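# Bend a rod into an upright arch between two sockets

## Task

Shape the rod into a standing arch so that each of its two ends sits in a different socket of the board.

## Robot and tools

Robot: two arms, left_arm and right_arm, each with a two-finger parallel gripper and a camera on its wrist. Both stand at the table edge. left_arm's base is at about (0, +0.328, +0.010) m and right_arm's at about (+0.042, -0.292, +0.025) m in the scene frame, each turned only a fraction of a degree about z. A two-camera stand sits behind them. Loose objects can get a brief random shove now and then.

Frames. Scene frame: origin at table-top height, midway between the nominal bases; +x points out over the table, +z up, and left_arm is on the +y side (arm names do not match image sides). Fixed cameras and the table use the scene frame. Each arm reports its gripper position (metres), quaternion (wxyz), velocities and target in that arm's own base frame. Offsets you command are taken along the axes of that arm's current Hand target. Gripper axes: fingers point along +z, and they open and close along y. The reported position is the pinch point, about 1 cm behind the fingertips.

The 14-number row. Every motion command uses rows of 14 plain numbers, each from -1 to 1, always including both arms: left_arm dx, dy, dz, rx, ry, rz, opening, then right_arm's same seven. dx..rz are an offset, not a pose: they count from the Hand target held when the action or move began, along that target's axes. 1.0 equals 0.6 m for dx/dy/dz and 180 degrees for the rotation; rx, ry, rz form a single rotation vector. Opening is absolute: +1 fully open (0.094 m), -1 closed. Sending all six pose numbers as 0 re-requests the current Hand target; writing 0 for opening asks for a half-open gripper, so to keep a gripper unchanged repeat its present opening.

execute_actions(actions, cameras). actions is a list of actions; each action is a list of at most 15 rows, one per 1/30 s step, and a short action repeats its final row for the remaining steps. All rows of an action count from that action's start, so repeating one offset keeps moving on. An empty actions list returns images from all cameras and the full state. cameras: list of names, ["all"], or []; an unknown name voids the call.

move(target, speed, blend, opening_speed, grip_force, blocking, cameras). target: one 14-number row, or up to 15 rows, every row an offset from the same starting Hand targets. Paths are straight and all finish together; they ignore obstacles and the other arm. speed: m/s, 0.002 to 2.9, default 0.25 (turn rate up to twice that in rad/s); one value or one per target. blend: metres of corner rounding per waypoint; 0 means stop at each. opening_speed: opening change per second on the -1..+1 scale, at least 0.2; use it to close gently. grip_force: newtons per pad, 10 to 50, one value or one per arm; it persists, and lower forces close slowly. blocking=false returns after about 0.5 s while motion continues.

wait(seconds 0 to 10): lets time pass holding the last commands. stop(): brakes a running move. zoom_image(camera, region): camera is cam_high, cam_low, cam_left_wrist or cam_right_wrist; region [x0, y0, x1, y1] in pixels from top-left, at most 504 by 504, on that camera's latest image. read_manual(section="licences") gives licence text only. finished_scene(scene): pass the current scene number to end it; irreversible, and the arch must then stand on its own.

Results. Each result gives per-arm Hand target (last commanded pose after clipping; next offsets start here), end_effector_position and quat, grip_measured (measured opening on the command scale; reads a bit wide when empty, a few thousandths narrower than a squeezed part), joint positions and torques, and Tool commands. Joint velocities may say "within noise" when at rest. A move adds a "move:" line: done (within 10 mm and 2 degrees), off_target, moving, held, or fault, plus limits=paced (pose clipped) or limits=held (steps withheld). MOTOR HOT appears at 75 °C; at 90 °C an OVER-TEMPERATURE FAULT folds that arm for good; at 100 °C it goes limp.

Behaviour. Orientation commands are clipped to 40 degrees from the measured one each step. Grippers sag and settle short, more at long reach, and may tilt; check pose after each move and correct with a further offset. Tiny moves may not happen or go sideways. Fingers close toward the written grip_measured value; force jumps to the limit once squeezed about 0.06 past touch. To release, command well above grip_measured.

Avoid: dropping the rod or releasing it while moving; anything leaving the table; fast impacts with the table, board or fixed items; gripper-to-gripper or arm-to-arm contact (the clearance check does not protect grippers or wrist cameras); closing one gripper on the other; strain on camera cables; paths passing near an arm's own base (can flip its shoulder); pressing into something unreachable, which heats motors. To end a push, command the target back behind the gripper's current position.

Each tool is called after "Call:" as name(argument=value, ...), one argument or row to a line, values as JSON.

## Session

Call:
execute_actions(
  actions=[],
)

Scene clock: 0.00 s.
left_arm: end_effector_position=(+0.3639, +0.0528, +0.0813) grip_measured=+1.000 end_effector_quat_wxyz=(+0.559, -0.119, +0.807, +0.149) | right_arm: end_effector_position=(+0.3784, -0.0226, +0.0807) grip_measured=+1.000 end_effector_quat_wxyz=(+0.570, +0.045, +0.820, -0.034)
Joint positions: left_arm=[-0.057 1.521 0.287 0.862 -0.436 -0.049 0.094] | right_arm=[-0.019 1.524 0.298 0.868 0.088 0.029 0.094]
Joint velocities: within noise
Joint torques (N m): no reading
Motor temperatures (°C): left_arm=[22 24 31 36 22 23 22] | right_arm=[25 24 32 30 25 22 22]
Heat: left arm: 36 °C; right arm: 32 °C.
Hand target: left_arm +0.3697, +0.0531, +0.0948; +0.577, -0.125, +0.794, +0.146 | right_arm +0.3816, -0.0234, +0.0877; +0.578, +0.048, +0.814, -0.034
Tool commands: left_gripper/opening=+1.0 right_gripper/opening=+1.0
camera_calibration:
cam_left_wrist: T_world_to_cam=[[0.395962, -0.908296, -0.134957, -0.0759271], [-0.687314, -0.195693, -0.699503, 0.352506], [0.608945, 0.369734, -0.701771, -0.0654555], [0, 0, 0, 1]] pos_world=[0.312205, 0.0242197, 0.190397]
cam_right_wrist: T_world_to_cam=[[-0.0813139, -0.9964, -0.0239819, 0.0184596], [-0.735069, 0.0762022, -0.673696, 0.365797], [0.673098, -0.0371525, -0.738619, -0.0753145], [0, 0, 0, 1]] pos_world=[0.321081, -0.0122795, 0.19125]

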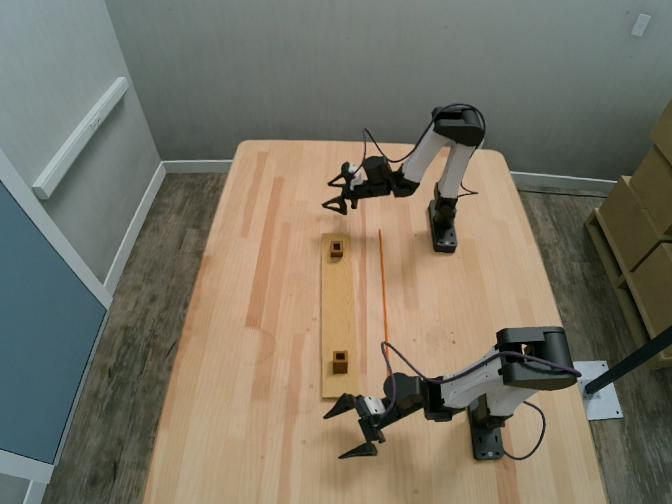

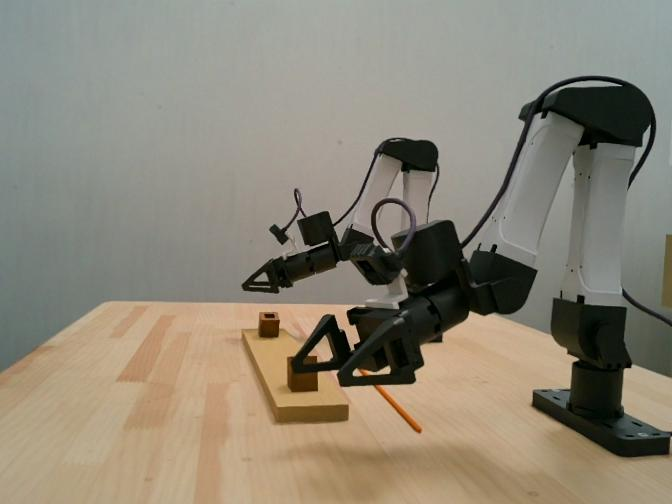

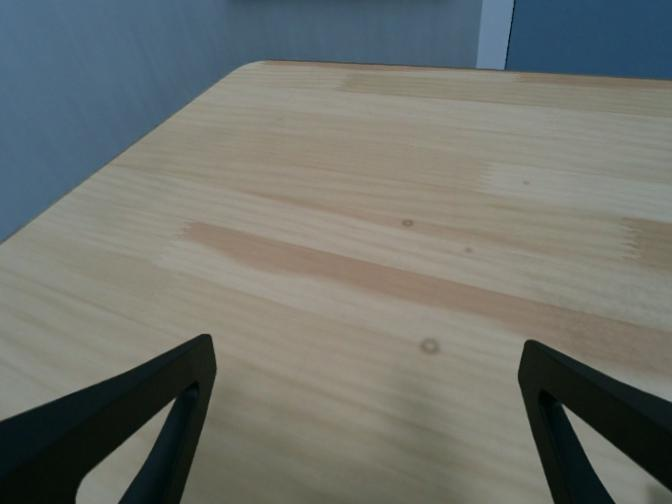

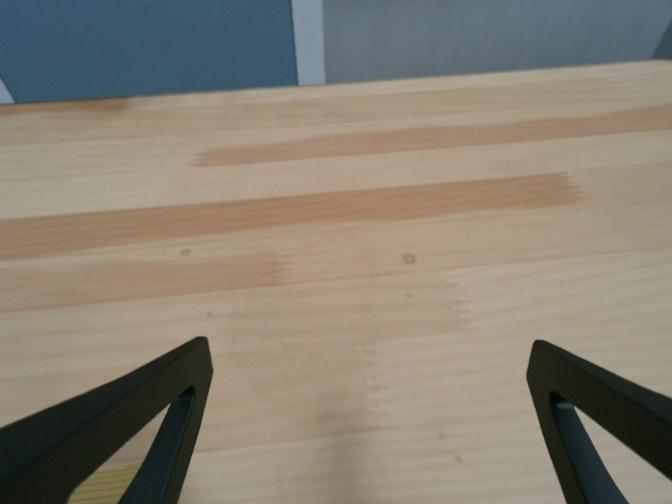

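Call:
zoom_image(
  camera="cam_high",
  region=[310, 220, 430, 420],
)

Call:
zoom_image(
  camera="cam_low",
  region=[230, 290, 450, 450],
)

Scaled by 2.520 from the camera's 672x504 image, which has a finer 960x720 frame.

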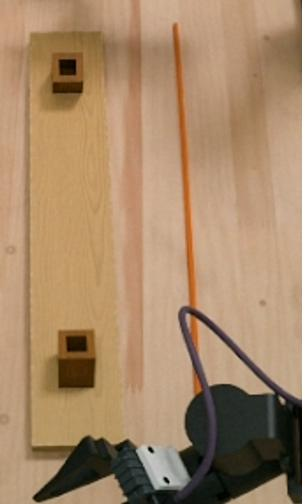

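Scaled by 2.291 from the camera's 672x504 image, which has a finer 960x720 frame.

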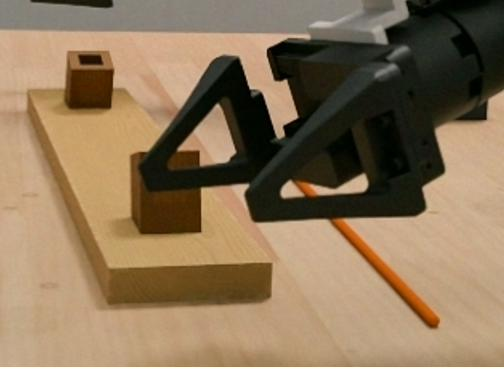

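Call:
move(
  target=[
    [0.04818,-0.10763,-0.27629,0.39715,0.23843,0.50460,0.2,0.06805,0.17063,-0.30752,-0.33364,0.28650,-0.46992,0.2],
    [0.11964,-0.11420,-0.25438,0.39715,0.23843,0.50460,0.2,0.16799,0.17061,-0.27262,-0.33364,0.28650,-0.46992,0.2],
  ],
  speed=0.3,
  blend=[0.02,0],
  cameras=["cam_high","cam_low","cam_left_wrist","cam_right_wrist"],
)

Scene clock: 24.60 s.
left_arm: end_effector_position=(+0.2300, -0.0684, +0.0628) grip_measured=+0.203 end_effector_quat_wxyz=(-0.015, +0.698, +0.715, -0.013) | right_arm: end_effector_position=(+0.2030, +0.0993, +0.0483) grip_measured=+0.202 end_effector_quat_wxyz=(+0.004, +0.712, -0.702, -0.007)
Joint positions: left_arm=[-0.283 1.518 1.011 -1.102 0.009 1.264 0.057] | right_arm=[0.447 1.456 0.895 -1.023 -0.01 -1.139 0.056]
Joint torques (N m): left_arm=[-0.68 -4.68 5.86 0.67 -0.16 0.25] | right_arm=[0.16 -4.16 5.41 0.64 -0.09 -0.14]
Motor temperatures (°C): left_arm=[22 26 33 39 22 23 22] | right_arm=[25 25 34 35 25 22 22]
Heat: left arm: 39 °C; right arm: 35 °C.
Hand target: left_arm +0.2388, -0.0698, +0.0649; +0.000, +0.705, +0.709, +0.000 | right_arm +0.2072, +0.1002, +0.0465; +0.000, +0.719, -0.695, +0.000
Off the commanded pose: left_arm 0.009 m, 2 deg | right_arm 0.005 m, 1 deg.
move: done
camera_calibration:
cam_left_wrist: T_world_to_cam=[[-0.999877, -0.0124512, -0.00954071, 0.238947], [-0.0153821, 0.897463, 0.440821, 0.0724176], [0.0030737, 0.440914, -0.897544, 0.204498], [0, 0, 0, 1]] pos_world=[0.239403, -0.152183, 0.153903]
cam_right_wrist: T_world_to_cam=[[0.998531, -0.000306992, -0.0541782, -0.191864], [0.0244404, -0.889905, 0.455491, 0.0929415], [-0.0483533, -0.456146, -0.88859, 0.218609], [0, 0, 0, 1]] pos_world=[0.199882, 0.182368, 0.141525]

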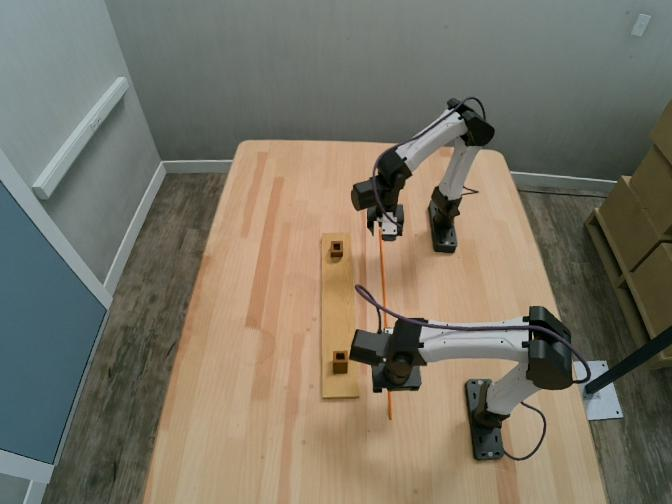

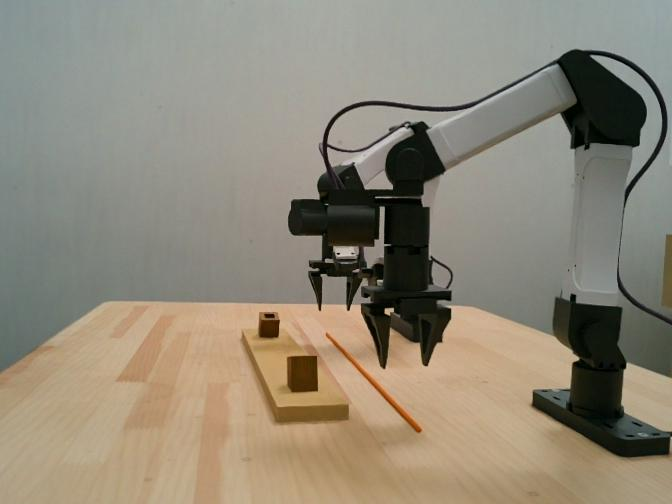

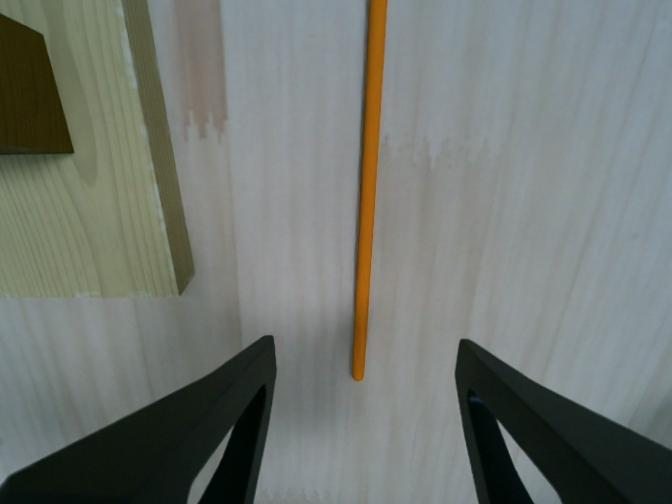

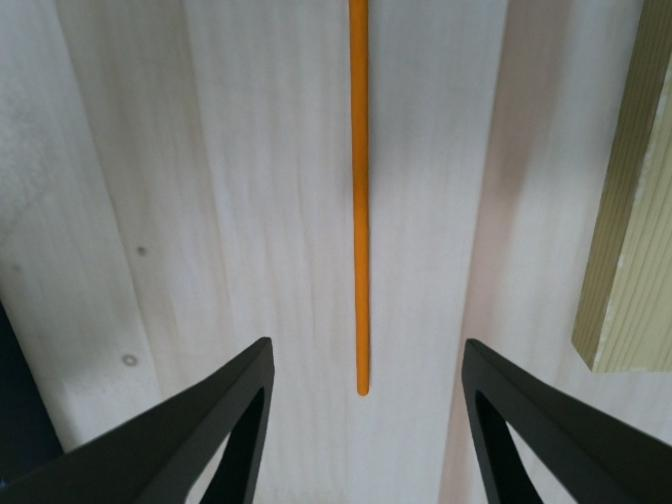

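Call:
move(
  target=[
    [-0.0168,-0.00443,0.08817,-0.0126,-0.0009,0.00765,0.2,0.00612,0.00155,0.08417,0.0049,0.0015,-0.0088,0.2],
    [-0.0168,-0.00443,0.1090,-0.0126,-0.0009,0.00765,-1,0.00612,0.00155,0.10667,0.0049,0.0015,-0.0088,-1],
  ],
  speed=[0.2,0.02],
  blend=[0.003,0],
  opening_speed=0.9,
  cameras=["cam_left_wrist","cam_right_wrist"],
)

Scene clock: 44.93 s.
left_arm: end_effector_position=(+0.2287, -0.0784, -0.0002) grip_measured=-0.866 end_effector_quat_wxyz=(+0.004, +0.715, +0.699, +0.003) | right_arm: end_effector_position=(+0.2046, +0.0980, -0.0139) grip_measured=-0.921 end_effector_quat_wxyz=(-0.004, +0.724, -0.690, +0.002)
Joint positions: left_arm=[-0.332 1.583 0.802 -0.781 -0.002 1.261 0.006] | right_arm=[0.447 1.56 0.716 -0.718 0.001 -1.173 0.004]
Joint torques (N m): left_arm=[-0.64 -4.34 5.05 0.77 -0.15 0.04] | right_arm=[-0.29 -4.16 4.29 0.7 -0.09 -0.12]
Heat: left arm: 37 °C; right arm: 35 °C.
Hand target: left_arm +0.2362, -0.0799, -0.0005; +0.015, +0.713, +0.701, +0.013 | right_arm +0.2064, +0.0965, -0.0175; -0.004, +0.729, -0.684, +0.007
Off the commanded pose: left_arm 0.008 m, 2 deg | right_arm 0.004 m, 1 deg.
move: done
camera_calibration:
cam_left_wrist: T_world_to_cam=[[-0.99775, 0.0335468, -0.0580417, 0.240006], [0.00483005, 0.899513, 0.436868, 0.104681], [0.0668648, 0.435605, -0.897651, 0.1373], [0, 0, 0, 1]] pos_world=[0.22978, -0.162022, 0.0914461]
cam_right_wrist: T_world_to_cam=[[0.998989, 0.0333393, -0.030164, -0.199901], [0.0434414, -0.888654, 0.456517, 0.116038], [-0.0115854, -0.457366, -0.889203, 0.155467], [0, 0, 0, 1]] pos_world=[0.196459, 0.180887, 0.0792383]
Images, in order (width x height): cam_left_wrist 672x504, cam_right_wrist 672x504.

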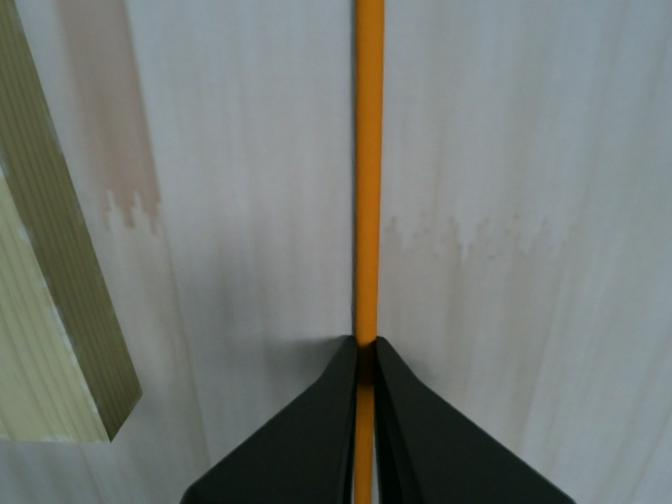

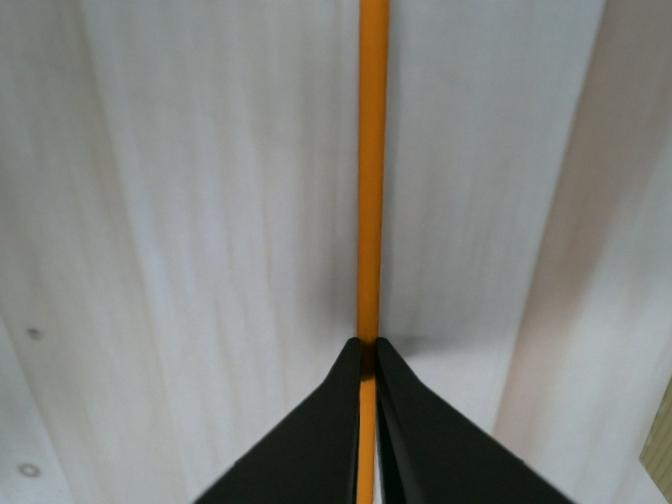

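Call:
move(
  target=[-0.0033,0,-0.1833,0,0,0,-1,-0.0033,0,-0.1833,0,0,0,-1],
  speed=0.15,
  cameras=["cam_low","cam_left_wrist","cam_right_wrist"],
)

Scene clock: 50.00 s.
left_arm: end_effector_position=(+0.2275, -0.0796, +0.0962) grip_measured=-0.866 end_effector_quat_wxyz=(-0.002, +0.715, +0.699, +0.004) | right_arm: end_effector_position=(+0.2010, +0.0961, +0.0813) grip_measured=-0.921 end_effector_quat_wxyz=(+0.010, +0.727, -0.687, +0.002)
Joint positions: left_arm=[-0.342 1.46 1.094 -1.205 -0.008 1.25 0.006] | right_arm=[0.455 1.415 0.995 -1.169 0.012 -1.173 0.004]
Joint torques (N m): left_arm=[-0.68 -6.04 8.09 0.32 -0.04 0.04] | right_arm=[0.17 -6.37 8.1 0.19 -0.2 0.02]
Heat: left arm: 36 °C; right arm: 36 °C.
Hand target: left_arm +0.2318, -0.0816, +0.1094; +0.015, +0.713, +0.701, +0.013 | right_arm +0.2045, +0.0989, +0.0925; -0.004, +0.729, -0.684, +0.007
Off the commanded pose: left_arm 0.014 m, 2 deg | right_arm 0.012 m, 2 deg.
move: off_target (left_arm, right_arm)
camera_calibration:
cam_left_wrist: T_world_to_cam=[[-0.998109, 0.0340568, -0.0511717, 0.243904], [0.00776017, 0.895636, 0.44472, 0.0619003], [0.060977, 0.443482, -0.894207, 0.226097], [0, 0, 0, 1]] pos_world=[0.229176, -0.164017, 0.18713]
cam_right_wrist: T_world_to_cam=[[0.997949, 0.0402852, -0.0497388, -0.192168], [0.0590932, -0.878469, 0.474131, 0.0655243], [-0.0245935, -0.476098, -0.879048, 0.24282], [0, 0, 0, 1]] pos_world=[0.193874, 0.180909, 0.172826]
Images, in order (width x height): cam_low 672x504, cam_left_wrist 672x504, cam_right_wrist 672x504.

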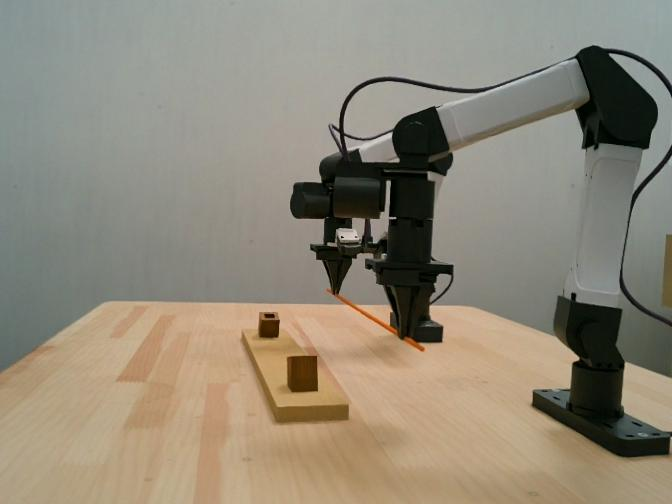

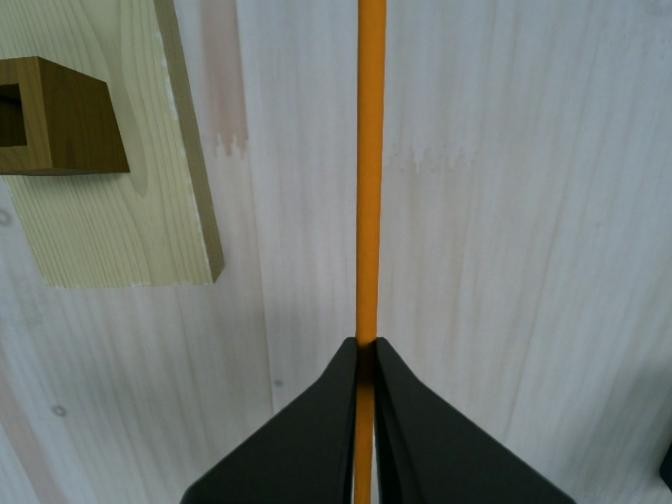

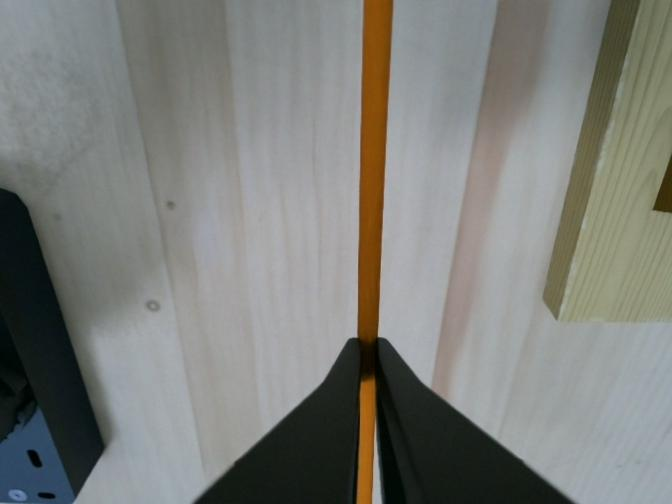

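Call:
move(
  target=[0,0,0,0,0,0,-1,0,0,0,0,0,0,-0.35],
  speed=0.15,
  opening_speed=0.9,
  cameras=["cam_right_wrist"],
)

Call:
wait(
  seconds=0.7,
  cameras=["cam_low","cam_left_wrist","cam_right_wrist"],
)

Scene clock: 52.97 s.
left_arm: end_effector_position=(+0.2265, -0.0780, +0.0962) grip_measured=-0.866 end_effector_quat_wxyz=(-0.005, +0.714, +0.700, +0.004) | right_arm: end_effector_position=(+0.1996, +0.0954, +0.0813) grip_measured=-0.352 end_effector_quat_wxyz=(+0.013, +0.727, -0.687, +0.001)
Joint positions: left_arm=[-0.341 1.46 1.094 -1.211 -0.012 1.249 0.006] | right_arm=[0.455 1.415 0.995 -1.175 0.012 -1.173 0.03]
Joint torques (N m): left_arm=[-0.68 -6.02 8.09 0.36 -0.04 0.04] | right_arm=[0.17 -6.37 8.09 0.24 -0.2 0.02]
Heat: left arm: 36 °C; right arm: 36 °C.
Hand target: left_arm +0.2318, -0.0816, +0.1094; +0.015, +0.713, +0.701, +0.013 | right_arm +0.2045, +0.0989, +0.0925; -0.004, +0.729, -0.684, +0.007
Off the commanded pose: left_arm 0.015 m, 3 deg | right_arm 0.013 m, 2 deg.
move: off_target (left_arm, right_arm)
camera_calibration:
cam_right_wrist: T_world_to_cam=[[0.997664, 0.0401578, -0.055254, -0.190334], [0.0616805, -0.877184, 0.476177, 0.064146], [-0.0293456, -0.478473, -0.877612, 0.243483], [0, 0, 0, 1]] pos_world=[0.193078, 0.180411, 0.172622]
Images, in order (width x height): cam_right_wrist 672x504.

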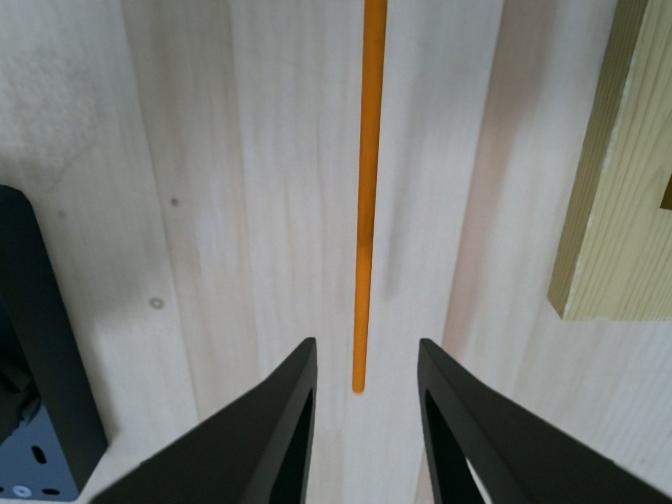

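Scene clock: 53.67 s.
left_arm: end_effector_position=(+0.2265, -0.0780, +0.0962) grip_measured=-0.866 end_effector_quat_wxyz=(-0.005, +0.714, +0.700, +0.004) | right_arm: end_effector_position=(+0.1996, +0.0954, +0.0813) grip_measured=-0.352 end_effector_quat_wxyz=(+0.013, +0.727, -0.687, +0.001)
Joint positions: left_arm=[-0.341 1.46 1.094 -1.211 -0.012 1.249 0.006] | right_arm=[0.455 1.415 0.995 -1.175 0.012 -1.173 0.03]
Joint torques (N m): left_arm=[-0.68 -6.02 8.08 0.36 -0.04 0.04] | right_arm=[0.17 -6.37 8.1 0.23 -0.2 0.02]
Heat: left arm: 36 °C; right arm: 36 °C.
Hand target: left_arm +0.2318, -0.0816, +0.1094; +0.015, +0.713, +0.701, +0.013 | right_arm +0.2045, +0.0989, +0.0925; -0.004, +0.729, -0.684, +0.007
Tool commands: left_gripper/opening=-1.0 right_gripper/opening=-0.35
Off the commanded pose: left_arm 0.015 m, 3 deg | right_arm 0.013 m, 2 deg.
wait: 0.70 s; at rest by 0.17 s
camera_calibration:
cam_left_wrist: T_world_to_cam=[[-0.99842, 0.0312578, -0.0467019, 0.242226], [0.00688266, 0.892795, 0.450411, 0.0599044], [0.0557741, 0.449378, -0.891599, 0.226883], [0, 0, 0, 1]] pos_world=[0.228777, -0.16301, 0.186619]
cam_right_wrist: T_world_to_cam=[[0.997664, 0.0401578, -0.055254, -0.190334], [0.0616805, -0.877184, 0.476177, 0.064146], [-0.0293456, -0.478473, -0.877612, 0.243483], [0, 0, 0, 1]] pos_world=[0.193078, 0.180411, 0.172622]
Images, in order (width x height): cam_low 672x504, cam_left_wrist 672x504, cam_right_wrist 672x504.

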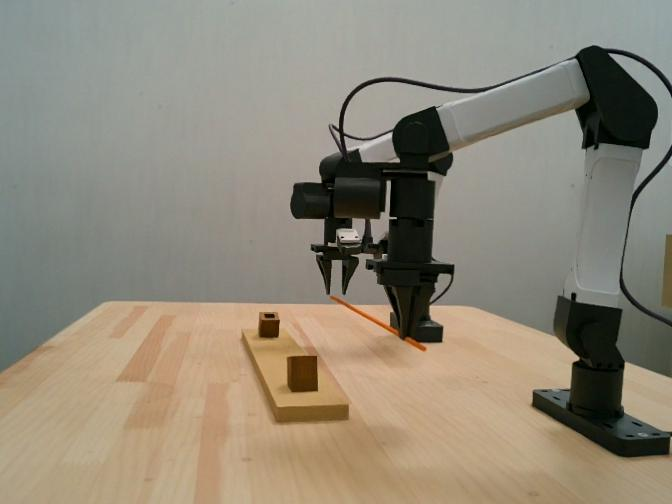

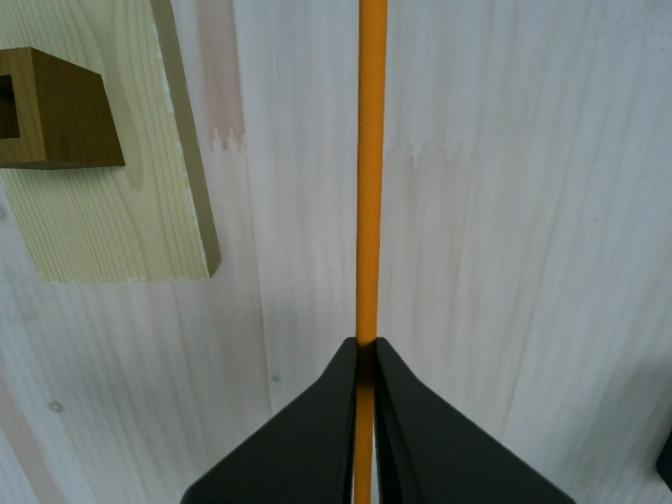

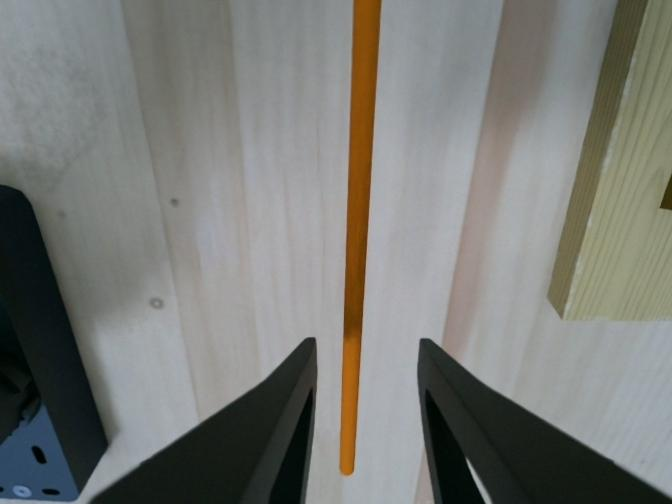

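Call:
move(
  target=[
    [0,0,0,0,0,0,-1,0.0055,0.0067,0.056,0,0.0811,0,-0.35],
    [0,0,0,0,0,0,-1,0.0055,0.0067,0.056,0,0.0811,0,-1],
  ],
  speed=0.1,
  opening_speed=0.9,
  cameras=["cam_right_wrist","cam_left_wrist"],
)

Call:
zoom_image(
  camera="cam_right_wrist",
  region=[260, 200, 480, 504],
)

Scene clock: 68.50 s.
left_arm: end_effector_position=(+0.2265, -0.0780, +0.0962) grip_measured=-0.866 end_effector_quat_wxyz=(-0.005, +0.714, +0.700, +0.004) | right_arm: end_effector_position=(+0.1988, +0.0961, +0.0621) grip_measured=-0.992 end_effector_quat_wxyz=(+0.082, +0.724, -0.678, +0.091)
Joint positions: left_arm=[-0.341 1.46 1.094 -1.211 -0.012 1.249 0.006] | right_arm=[0.616 1.522 0.989 -1.164 0.211 -1.007 0]
Joint torques (N m): left_arm=[-0.68 -6.04 8.09 0.36 -0.04 0.04] | right_arm=[0.18 -4.34 4.79 0.33 0.08 0.17]
Motor temperatures (°C): left_arm=[22 28 36 35 22 23 23] | right_arm=[25 26 38 30 25 22 22]
Heat: left arm: 36 °C; right arm: 38 °C.
Hand target: left_arm +0.2318, -0.0816, +0.1094; +0.015, +0.713, +0.701, +0.013 | right_arm +0.2013, +0.0952, +0.0588; +0.083, +0.722, -0.679, +0.100
Off the commanded pose: left_arm 0.015 m, 3 deg | right_arm 0.004 m, 1 deg.
move: off_target (left_arm)
camera_calibration:
cam_left_wrist: T_world_to_cam=[[-0.99842, 0.0312578, -0.0467019, 0.242226], [0.00688266, 0.892795, 0.450411, 0.0599044], [0.0557741, 0.449378, -0.891599, 0.226883], [0, 0, 0, 1]] pos_world=[0.228777, -0.16301, 0.186619]
cam_right_wrist: T_world_to_cam=[[0.998721, 0.0415157, -0.0288428, -0.192569], [0.0502126, -0.74873, 0.660971, 0.0524434], [0.00584521, -0.661574, -0.749857, 0.229662], [0, 0, 0, 1]] pos_world=[0.188347, 0.199199, 0.131996]
Images, in order (width x height): cam_left_wrist 672x504, cam_right_wrist 672x504.

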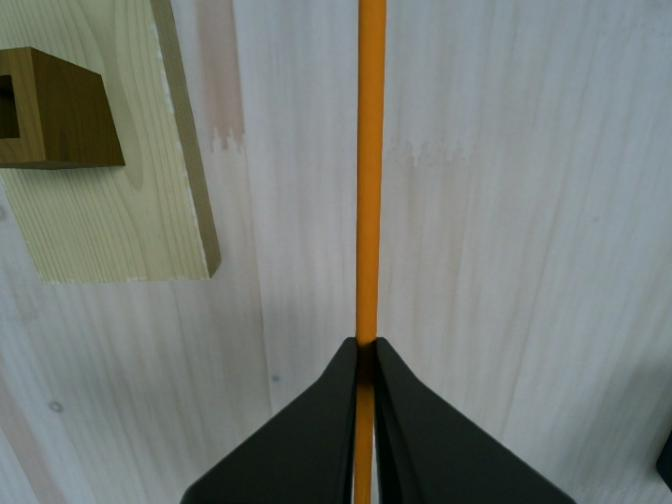

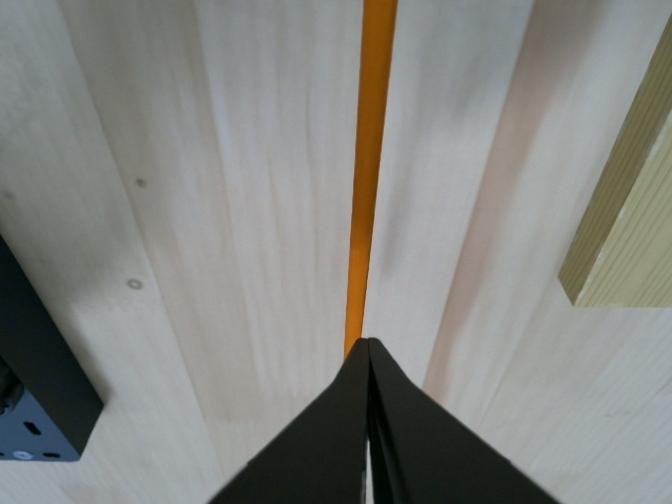

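Scaled by 1.658 from the camera's 672x504 image, which has a finer 960x720 frame.

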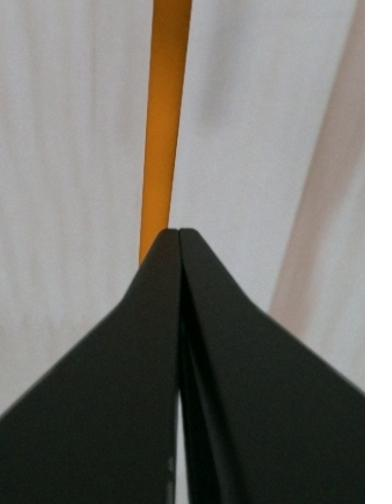

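Call:
move(
  target=[0,0,0,0,0,0,-1,0,0,0,0,0,0,-0.35],
  speed=0.1,
  opening_speed=0.9,
)

Call:
wait(
  seconds=0.5,
  cameras=["cam_right_wrist","cam_low"],
)

Call:
zoom_image(
  camera="cam_right_wrist",
  region=[290, 300, 450, 504],
)

Call:
zoom_image(
  camera="cam_low",
  region=[290, 220, 450, 360],
)

Scene clock: 72.03 s.
left_arm: end_effector_position=(+0.2265, -0.0780, +0.0962) grip_measured=-0.866 end_effector_quat_wxyz=(-0.005, +0.714, +0.700, +0.004) | right_arm: end_effector_position=(+0.1988, +0.0961, +0.0621) grip_measured=-0.352 end_effector_quat_wxyz=(+0.082, +0.724, -0.678, +0.091)
Joint positions: left_arm=[-0.341 1.46 1.094 -1.211 -0.012 1.249 0.006] | right_arm=[0.616 1.522 0.989 -1.164 0.211 -1.007 0.03]
Joint torques (N m): left_arm=[-0.66 -6.04 8.09 0.36 -0.04 0.04] | right_arm=[0.18 -4.34 4.79 0.32 0.08 0.17]
Heat: left arm: 37 °C; right arm: 37 °C.
Hand target: left_arm +0.2318, -0.0816, +0.1094; +0.015, +0.713, +0.701, +0.013 | right_arm +0.2013, +0.0952, +0.0588; +0.083, +0.722, -0.679, +0.100
Off the commanded pose: left_arm 0.015 m, 3 deg | right_arm 0.004 m, 1 deg.
move: off_target (left_arm)

Scene clock: 72.53 s.
left_arm: end_effector_position=(+0.2265, -0.0780, +0.0962) grip_measured=-0.866 end_effector_quat_wxyz=(-0.005, +0.714, +0.700, +0.004) | right_arm: end_effector_position=(+0.1988, +0.0961, +0.0621) grip_measured=-0.352 end_effector_quat_wxyz=(+0.082, +0.724, -0.678, +0.091)
Joint positions: left_arm=[-0.341 1.46 1.094 -1.211 -0.012 1.249 0.006] | right_arm=[0.616 1.522 0.989 -1.164 0.211 -1.007 0.03]
Joint torques (N m): left_arm=[-0.66 -6.02 8.1 0.36 -0.04 0.04] | right_arm=[0.2 -4.33 4.79 0.33 0.08 0.17]
Heat: left arm: 37 °C; right arm: 37 °C.
Hand target: left_arm +0.2318, -0.0816, +0.1094; +0.015, +0.713, +0.701, +0.013 | right_arm +0.2013, +0.0952, +0.0588; +0.083, +0.722, -0.679, +0.100
Tool commands: left_gripper/opening=-1.0 right_gripper/opening=-0.35
Off the commanded pose: left_arm 0.015 m, 3 deg | right_arm 0.004 m, 1 deg.
wait: 0.50 s; at rest by 0.17 s
camera_calibration:
cam_right_wrist: T_world_to_cam=[[0.998721, 0.0415157, -0.0288428, -0.192569], [0.0502126, -0.74873, 0.660971, 0.0524434], [0.00584521, -0.661574, -0.749857, 0.229662], [0, 0, 0, 1]] pos_world=[0.188347, 0.199199, 0.131996]
Images, in order (width x height): cam_low 672x504, cam_right_wrist 672x504.

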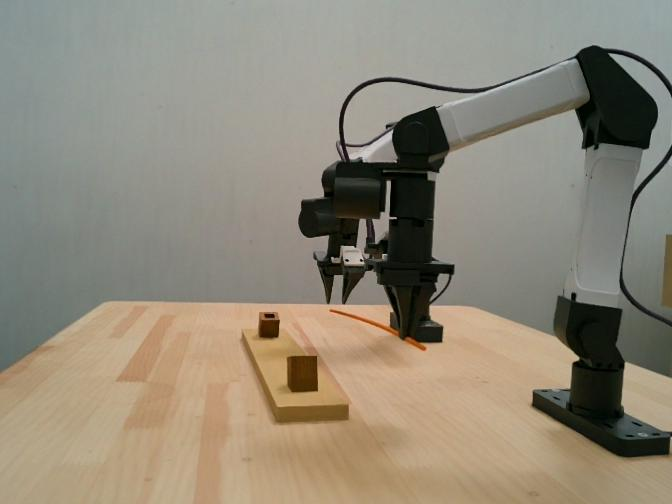

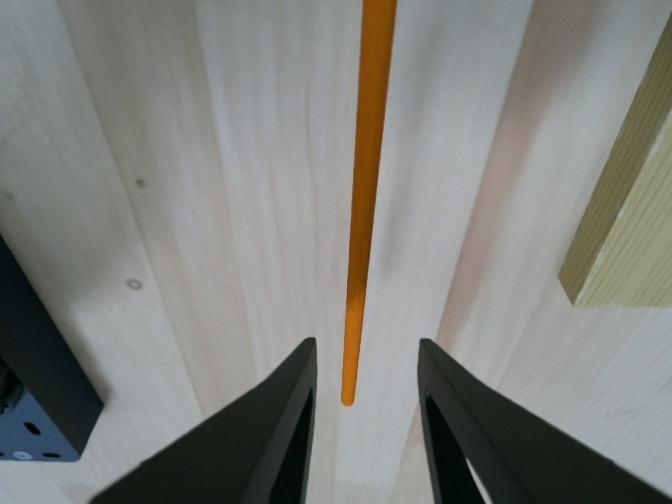

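Scaled by 2.471 from the camera's 672x504 image, which has a finer 960x720 frame.

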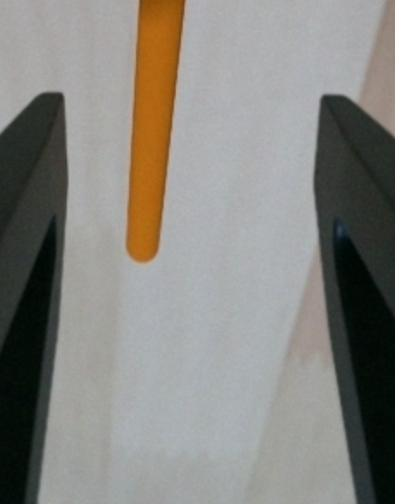

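Scaled by 3.150 from the camera's 672x504 image, which has a finer 960x720 frame.

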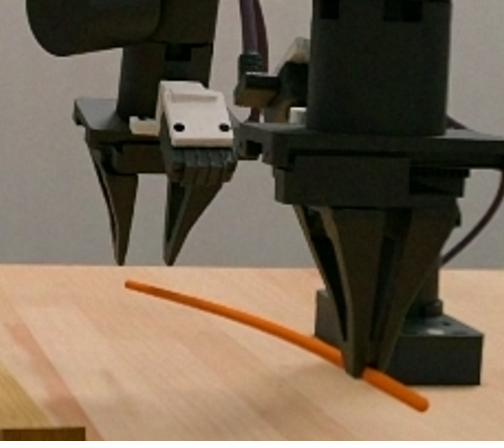

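Call:
move(
  target=[
    [0,0,0,0,0,0,-1,-0.0176,0.0073,0.0520,0,0,0.011,-0.35],
    [0,0,0,0,0,0,-1,-0.0176,0.0073,0.0520,0,0,0.011,-1],
  ],
  speed=0.1,
  opening_speed=0.9,
  cameras=["cam_right_wrist","cam_low"],
)

Call:
zoom_image(
  camera="cam_right_wrist",
  region=[260, 200, 480, 504],
)

Call:
zoom_image(
  camera="cam_low",
  region=[290, 220, 450, 360],
)

Scene clock: 85.33 s.
left_arm: end_effector_position=(+0.2265, -0.0780, +0.0962) grip_measured=-0.866 end_effector_quat_wxyz=(-0.005, +0.714, +0.700, +0.004) | right_arm: end_effector_position=(+0.1954, +0.0961, +0.0287) grip_measured=-0.897 end_effector_quat_wxyz=(+0.083, +0.710, -0.693, +0.093)
Joint positions: left_arm=[-0.341 1.46 1.094 -1.211 -0.012 1.249 0.006] | right_arm=[0.625 1.567 0.889 -1.028 0.211 -0.956 0.005]
Joint torques (N m): left_arm=[-0.66 -6.02 8.09 0.36 -0.04 0.04] | right_arm=[0.24 -4.48 4.6 0.33 0.06 0.17]
Heat: left arm: 38 °C; right arm: 37 °C.
Hand target: left_arm +0.2318, -0.0816, +0.1094; +0.015, +0.713, +0.701, +0.013 | right_arm +0.1973, +0.0971, +0.0259; +0.081, +0.710, -0.692, +0.101
Off the commanded pose: left_arm 0.015 m, 3 deg | right_arm 0.004 m, 1 deg.
move: off_target (left_arm)
camera_calibration:
cam_right_wrist: T_world_to_cam=[[0.999739, 0.00158147, -0.0228012, -0.186681], [0.0163219, -0.747746, 0.663784, 0.0811231], [-0.0159998, -0.663983, -0.747577, 0.20908], [0, 0, 0, 1]] pos_world=[0.188654, 0.19978, 0.0981984]
Images, in order (width x height): cam_low 672x504, cam_right_wrist 672x504.

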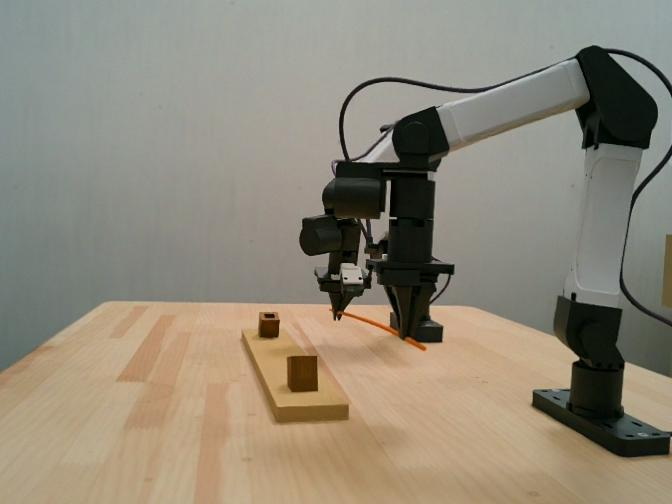

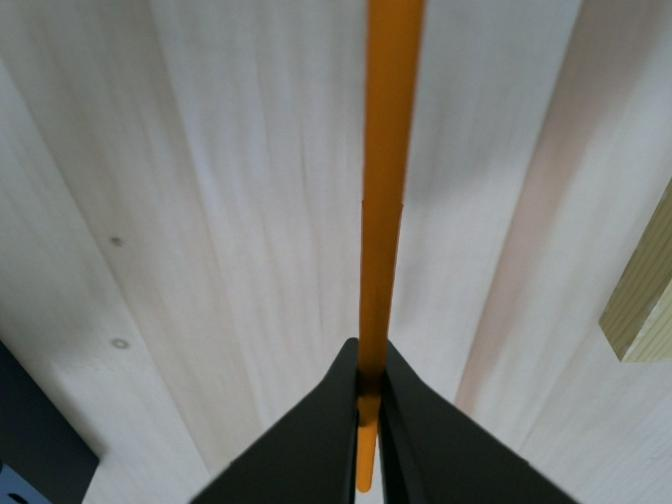

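Scaled by 1.658 from the camera's 672x504 image, which has a finer 960x720 frame.

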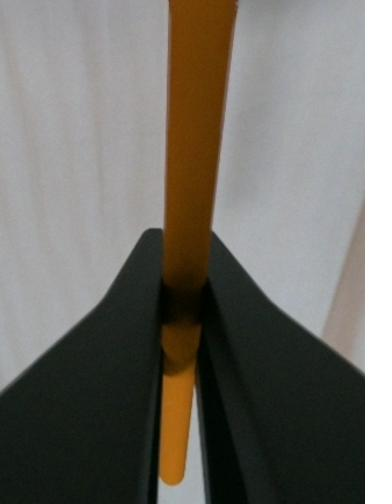

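Scaled by 3.150 from the camera's 672x504 image, which has a finer 960x720 frame.

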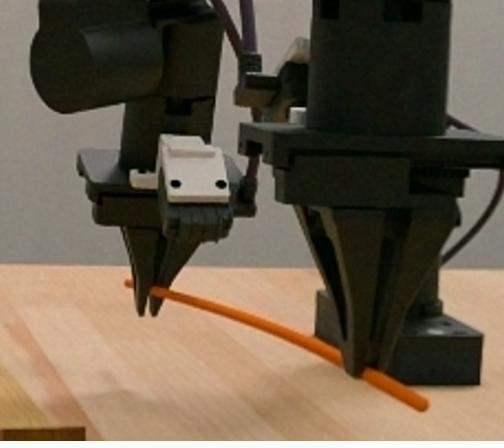

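Call:
move(
  target=[
    [0,0,0,0,0,0,-1,0.0128,-0.0012,-0.0483,0,0,0,-1],
    [0,0,0,0,0,0,-0.35,0.0128,-0.0012,-0.0483,0,0,0,-1],
  ],
  speed=0.08,
  opening_speed=0.9,
)

Call:
wait(
  seconds=1.2,
  cameras=["cam_left_wrist","cam_low"],
)

Call:
zoom_image(
  camera="cam_left_wrist",
  region=[290, 300, 450, 504],
)

Scene clock: 92.80 s.
left_arm: end_effector_position=(+0.2259, -0.0786, +0.0962) grip_measured=-0.353 end_effector_quat_wxyz=(-0.006, +0.715, +0.699, +0.004) | right_arm: end_effector_position=(+0.1888, +0.0922, +0.0446) grip_measured=-0.897 end_effector_quat_wxyz=(+0.104, +0.712, -0.689, +0.090)
Joint positions: left_arm=[-0.344 1.46 1.094 -1.212 -0.012 1.249 0.03] | right_arm=[0.63 1.553 0.937 -1.132 0.213 -0.955 0.005]
Joint torques (N m): left_arm=[-0.64 -6.04 8.09 0.37 -0.04 0.04] | right_arm=[0.24 -7.73 7.57 -0.06 0.04 0.16]
Heat: left arm: 38 °C; right arm: 37 °C.
Hand target: left_arm +0.2318, -0.0816, +0.1094; +0.015, +0.713, +0.701, +0.013 | right_arm +0.1972, +0.0971, +0.0559; +0.081, +0.710, -0.692, +0.101
Off the commanded pose: left_arm 0.015 m, 3 deg | right_arm 0.015 m, 3 deg.
move: off_target (left_arm, right_arm); target 2's new opening was sent with left_arm's hand 0.015 m and 3 deg from that target

Scene clock: 94.00 s.
left_arm: end_effector_position=(+0.2259, -0.0786, +0.0962) grip_measured=-0.353 end_effector_quat_wxyz=(-0.006, +0.715, +0.699, +0.004) | right_arm: end_effector_position=(+0.1888, +0.0922, +0.0446) grip_measured=-0.897 end_effector_quat_wxyz=(+0.104, +0.712, -0.689, +0.090)
Joint positions: left_arm=[-0.344 1.46 1.094 -1.212 -0.012 1.249 0.03] | right_arm=[0.63 1.553 0.937 -1.132 0.213 -0.955 0.005]
Joint torques (N m): left_arm=[-0.62 -6.04 8.1 0.37 -0.04 0.04] | right_arm=[0.24 -7.75 7.57 -0.06 0.04 0.16]
Heat: left arm: 38 °C; right arm: 37 °C.
Hand target: left_arm +0.2318, -0.0816, +0.1094; +0.015, +0.713, +0.701, +0.013 | right_arm +0.1972, +0.0971, +0.0559; +0.081, +0.710, -0.692, +0.101
Tool commands: left_gripper/opening=-0.35 right_gripper/opening=-1.0
Off the commanded pose: left_arm 0.015 m, 3 deg | right_arm 0.015 m, 3 deg.
wait: 1.20 s; at rest by 0.17 s
camera_calibration:
cam_left_wrist: T_world_to_cam=[[-0.998384, 0.0343593, -0.0452591, 0.241771], [0.0102789, 0.892542, 0.450847, 0.0595503], [0.0558864, 0.449653, -0.891453, 0.227183], [0, 0, 0, 1]] pos_world=[0.228072, -0.163612, 0.186617]
Images, in order (width x height): cam_low 672x504, cam_left_wrist 672x504.

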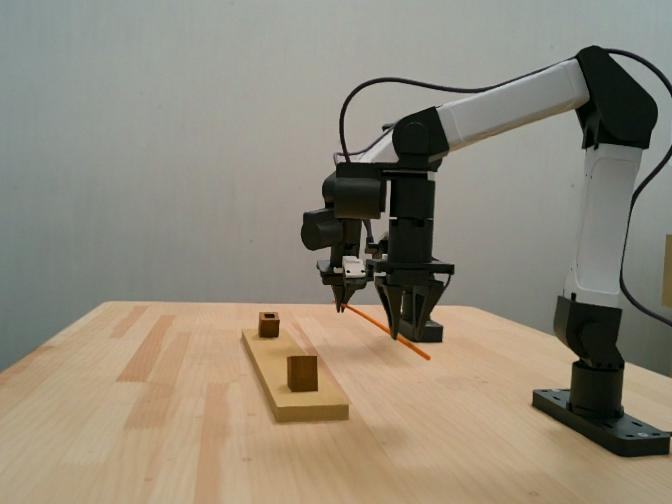

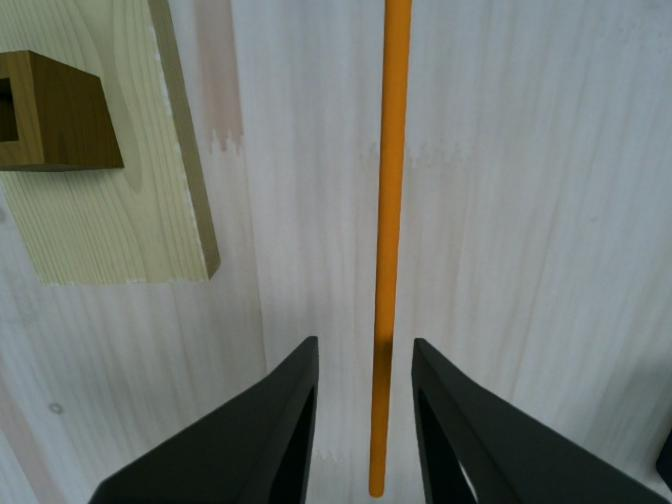

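Scaled by 2.471 from the camera's 672x504 image, which has a finer 960x720 frame.

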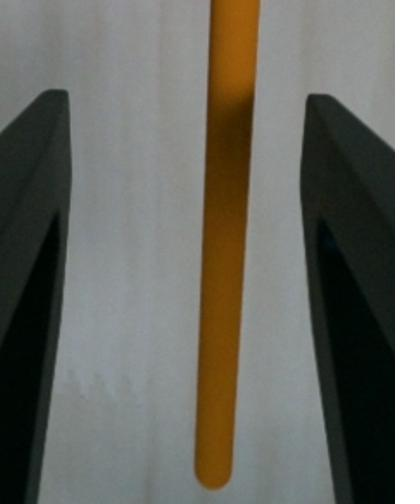

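Call:
move(
  target=[
    [0.0004,-0.0083,0.0630,0,0.1083,0,-0.35,0,0,0,0,0,0,-1],
    [0.0004,-0.0083,0.0630,0,0.1083,0,-1,0,0,0,0,0,0,-1],
  ],
  speed=0.1,
  opening_speed=0.9,
  cameras=["cam_left_wrist","cam_right_wrist","cam_low","cam_high"],
)

Call:
zoom_image(
  camera="cam_left_wrist",
  region=[260, 200, 480, 504],
)

Scene clock: 108.87 s.
left_arm: end_effector_position=(+0.2243, -0.0818, +0.0708) grip_measured=-0.858 end_effector_quat_wxyz=(-0.108, +0.705, +0.690, +0.122) | right_arm: end_effector_position=(+0.1888, +0.0922, +0.0446) grip_measured=-0.897 end_effector_quat_wxyz=(+0.104, +0.712, -0.689, +0.090)
Joint positions: left_arm=[-0.559 1.604 1.088 -1.212 -0.289 1.011 0.007] | right_arm=[0.63 1.553 0.937 -1.132 0.213 -0.955 0.005]
Joint torques (N m): left_arm=[-0.69 -4.82 5.27 0.27 -0.36 0.03] | right_arm=[0.24 -7.73 7.58 -0.06 0.04 0.16]
Heat: left arm: 38 °C; right arm: 37 °C.
Hand target: left_arm +0.2283, -0.0813, +0.0714; -0.104, +0.701, +0.693, +0.134 | right_arm +0.1972, +0.0971, +0.0559; +0.081, +0.710, -0.692, +0.101
Off the commanded pose: left_arm 0.004 m, 2 deg | right_arm 0.015 m, 3 deg.
move: off_target (right_arm)
camera_calibration:
cam_left_wrist: T_world_to_cam=[[-0.99698, 0.0512793, -0.0583171, 0.241203], [-0.0046166, 0.710501, 0.703681, 0.0445207], [0.0775186, 0.701825, -0.708119, 0.208807], [0, 0, 0, 1]] pos_world=[0.224494, -0.190547, 0.130598]
cam_right_wrist: T_world_to_cam=[[0.998405, 0.00391678, -0.0563166, -0.178082], [0.0413508, -0.729881, 0.682323, 0.0605632], [-0.0384319, -0.683563, -0.728879, 0.22339], [0, 0, 0, 1]] pos_world=[0.183879, 0.197603, 0.111472]

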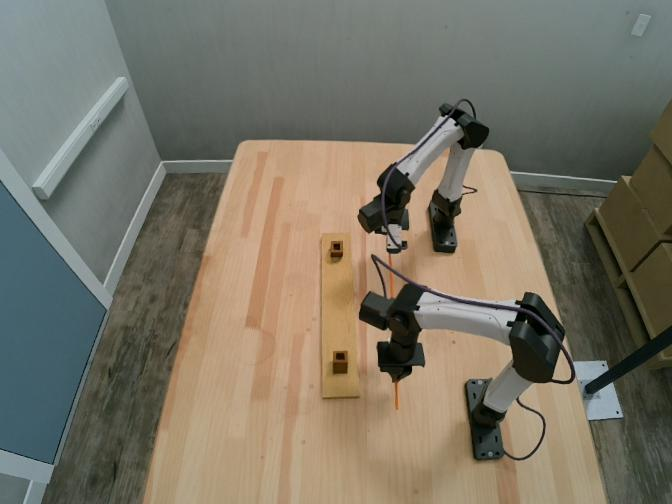

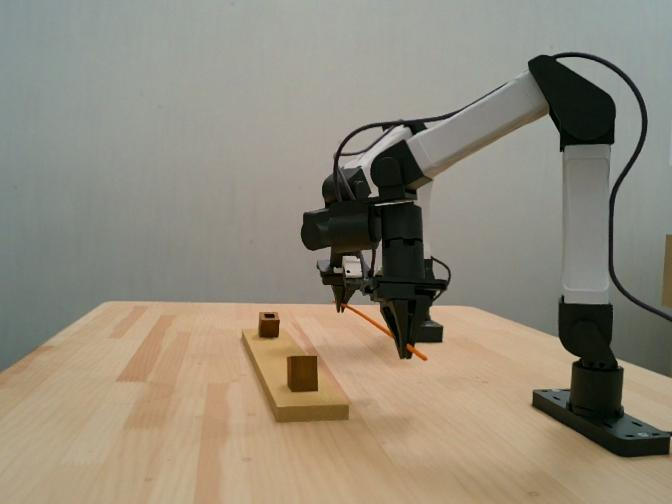

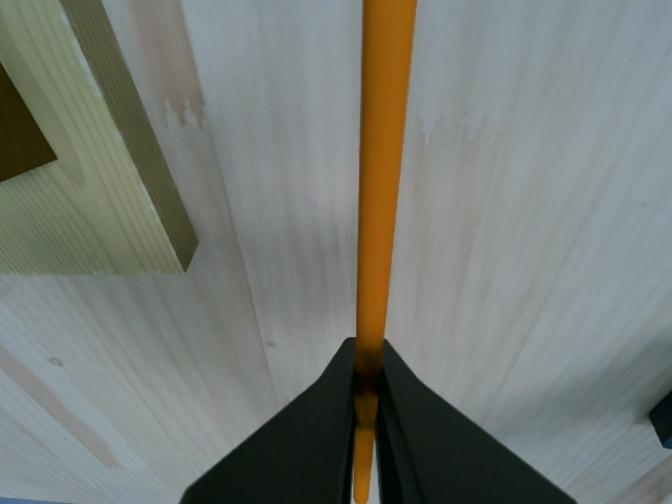

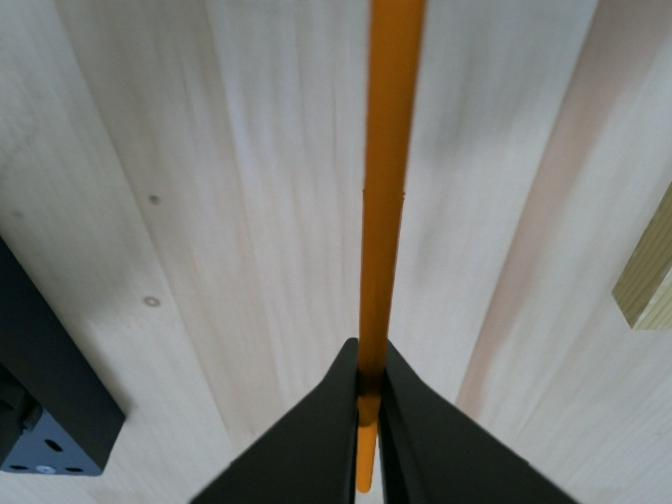

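Scaled by 1.658 from the camera's 672x504 image, which has a finer 960x720 frame.

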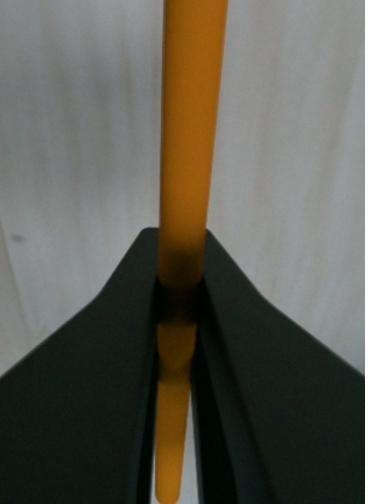

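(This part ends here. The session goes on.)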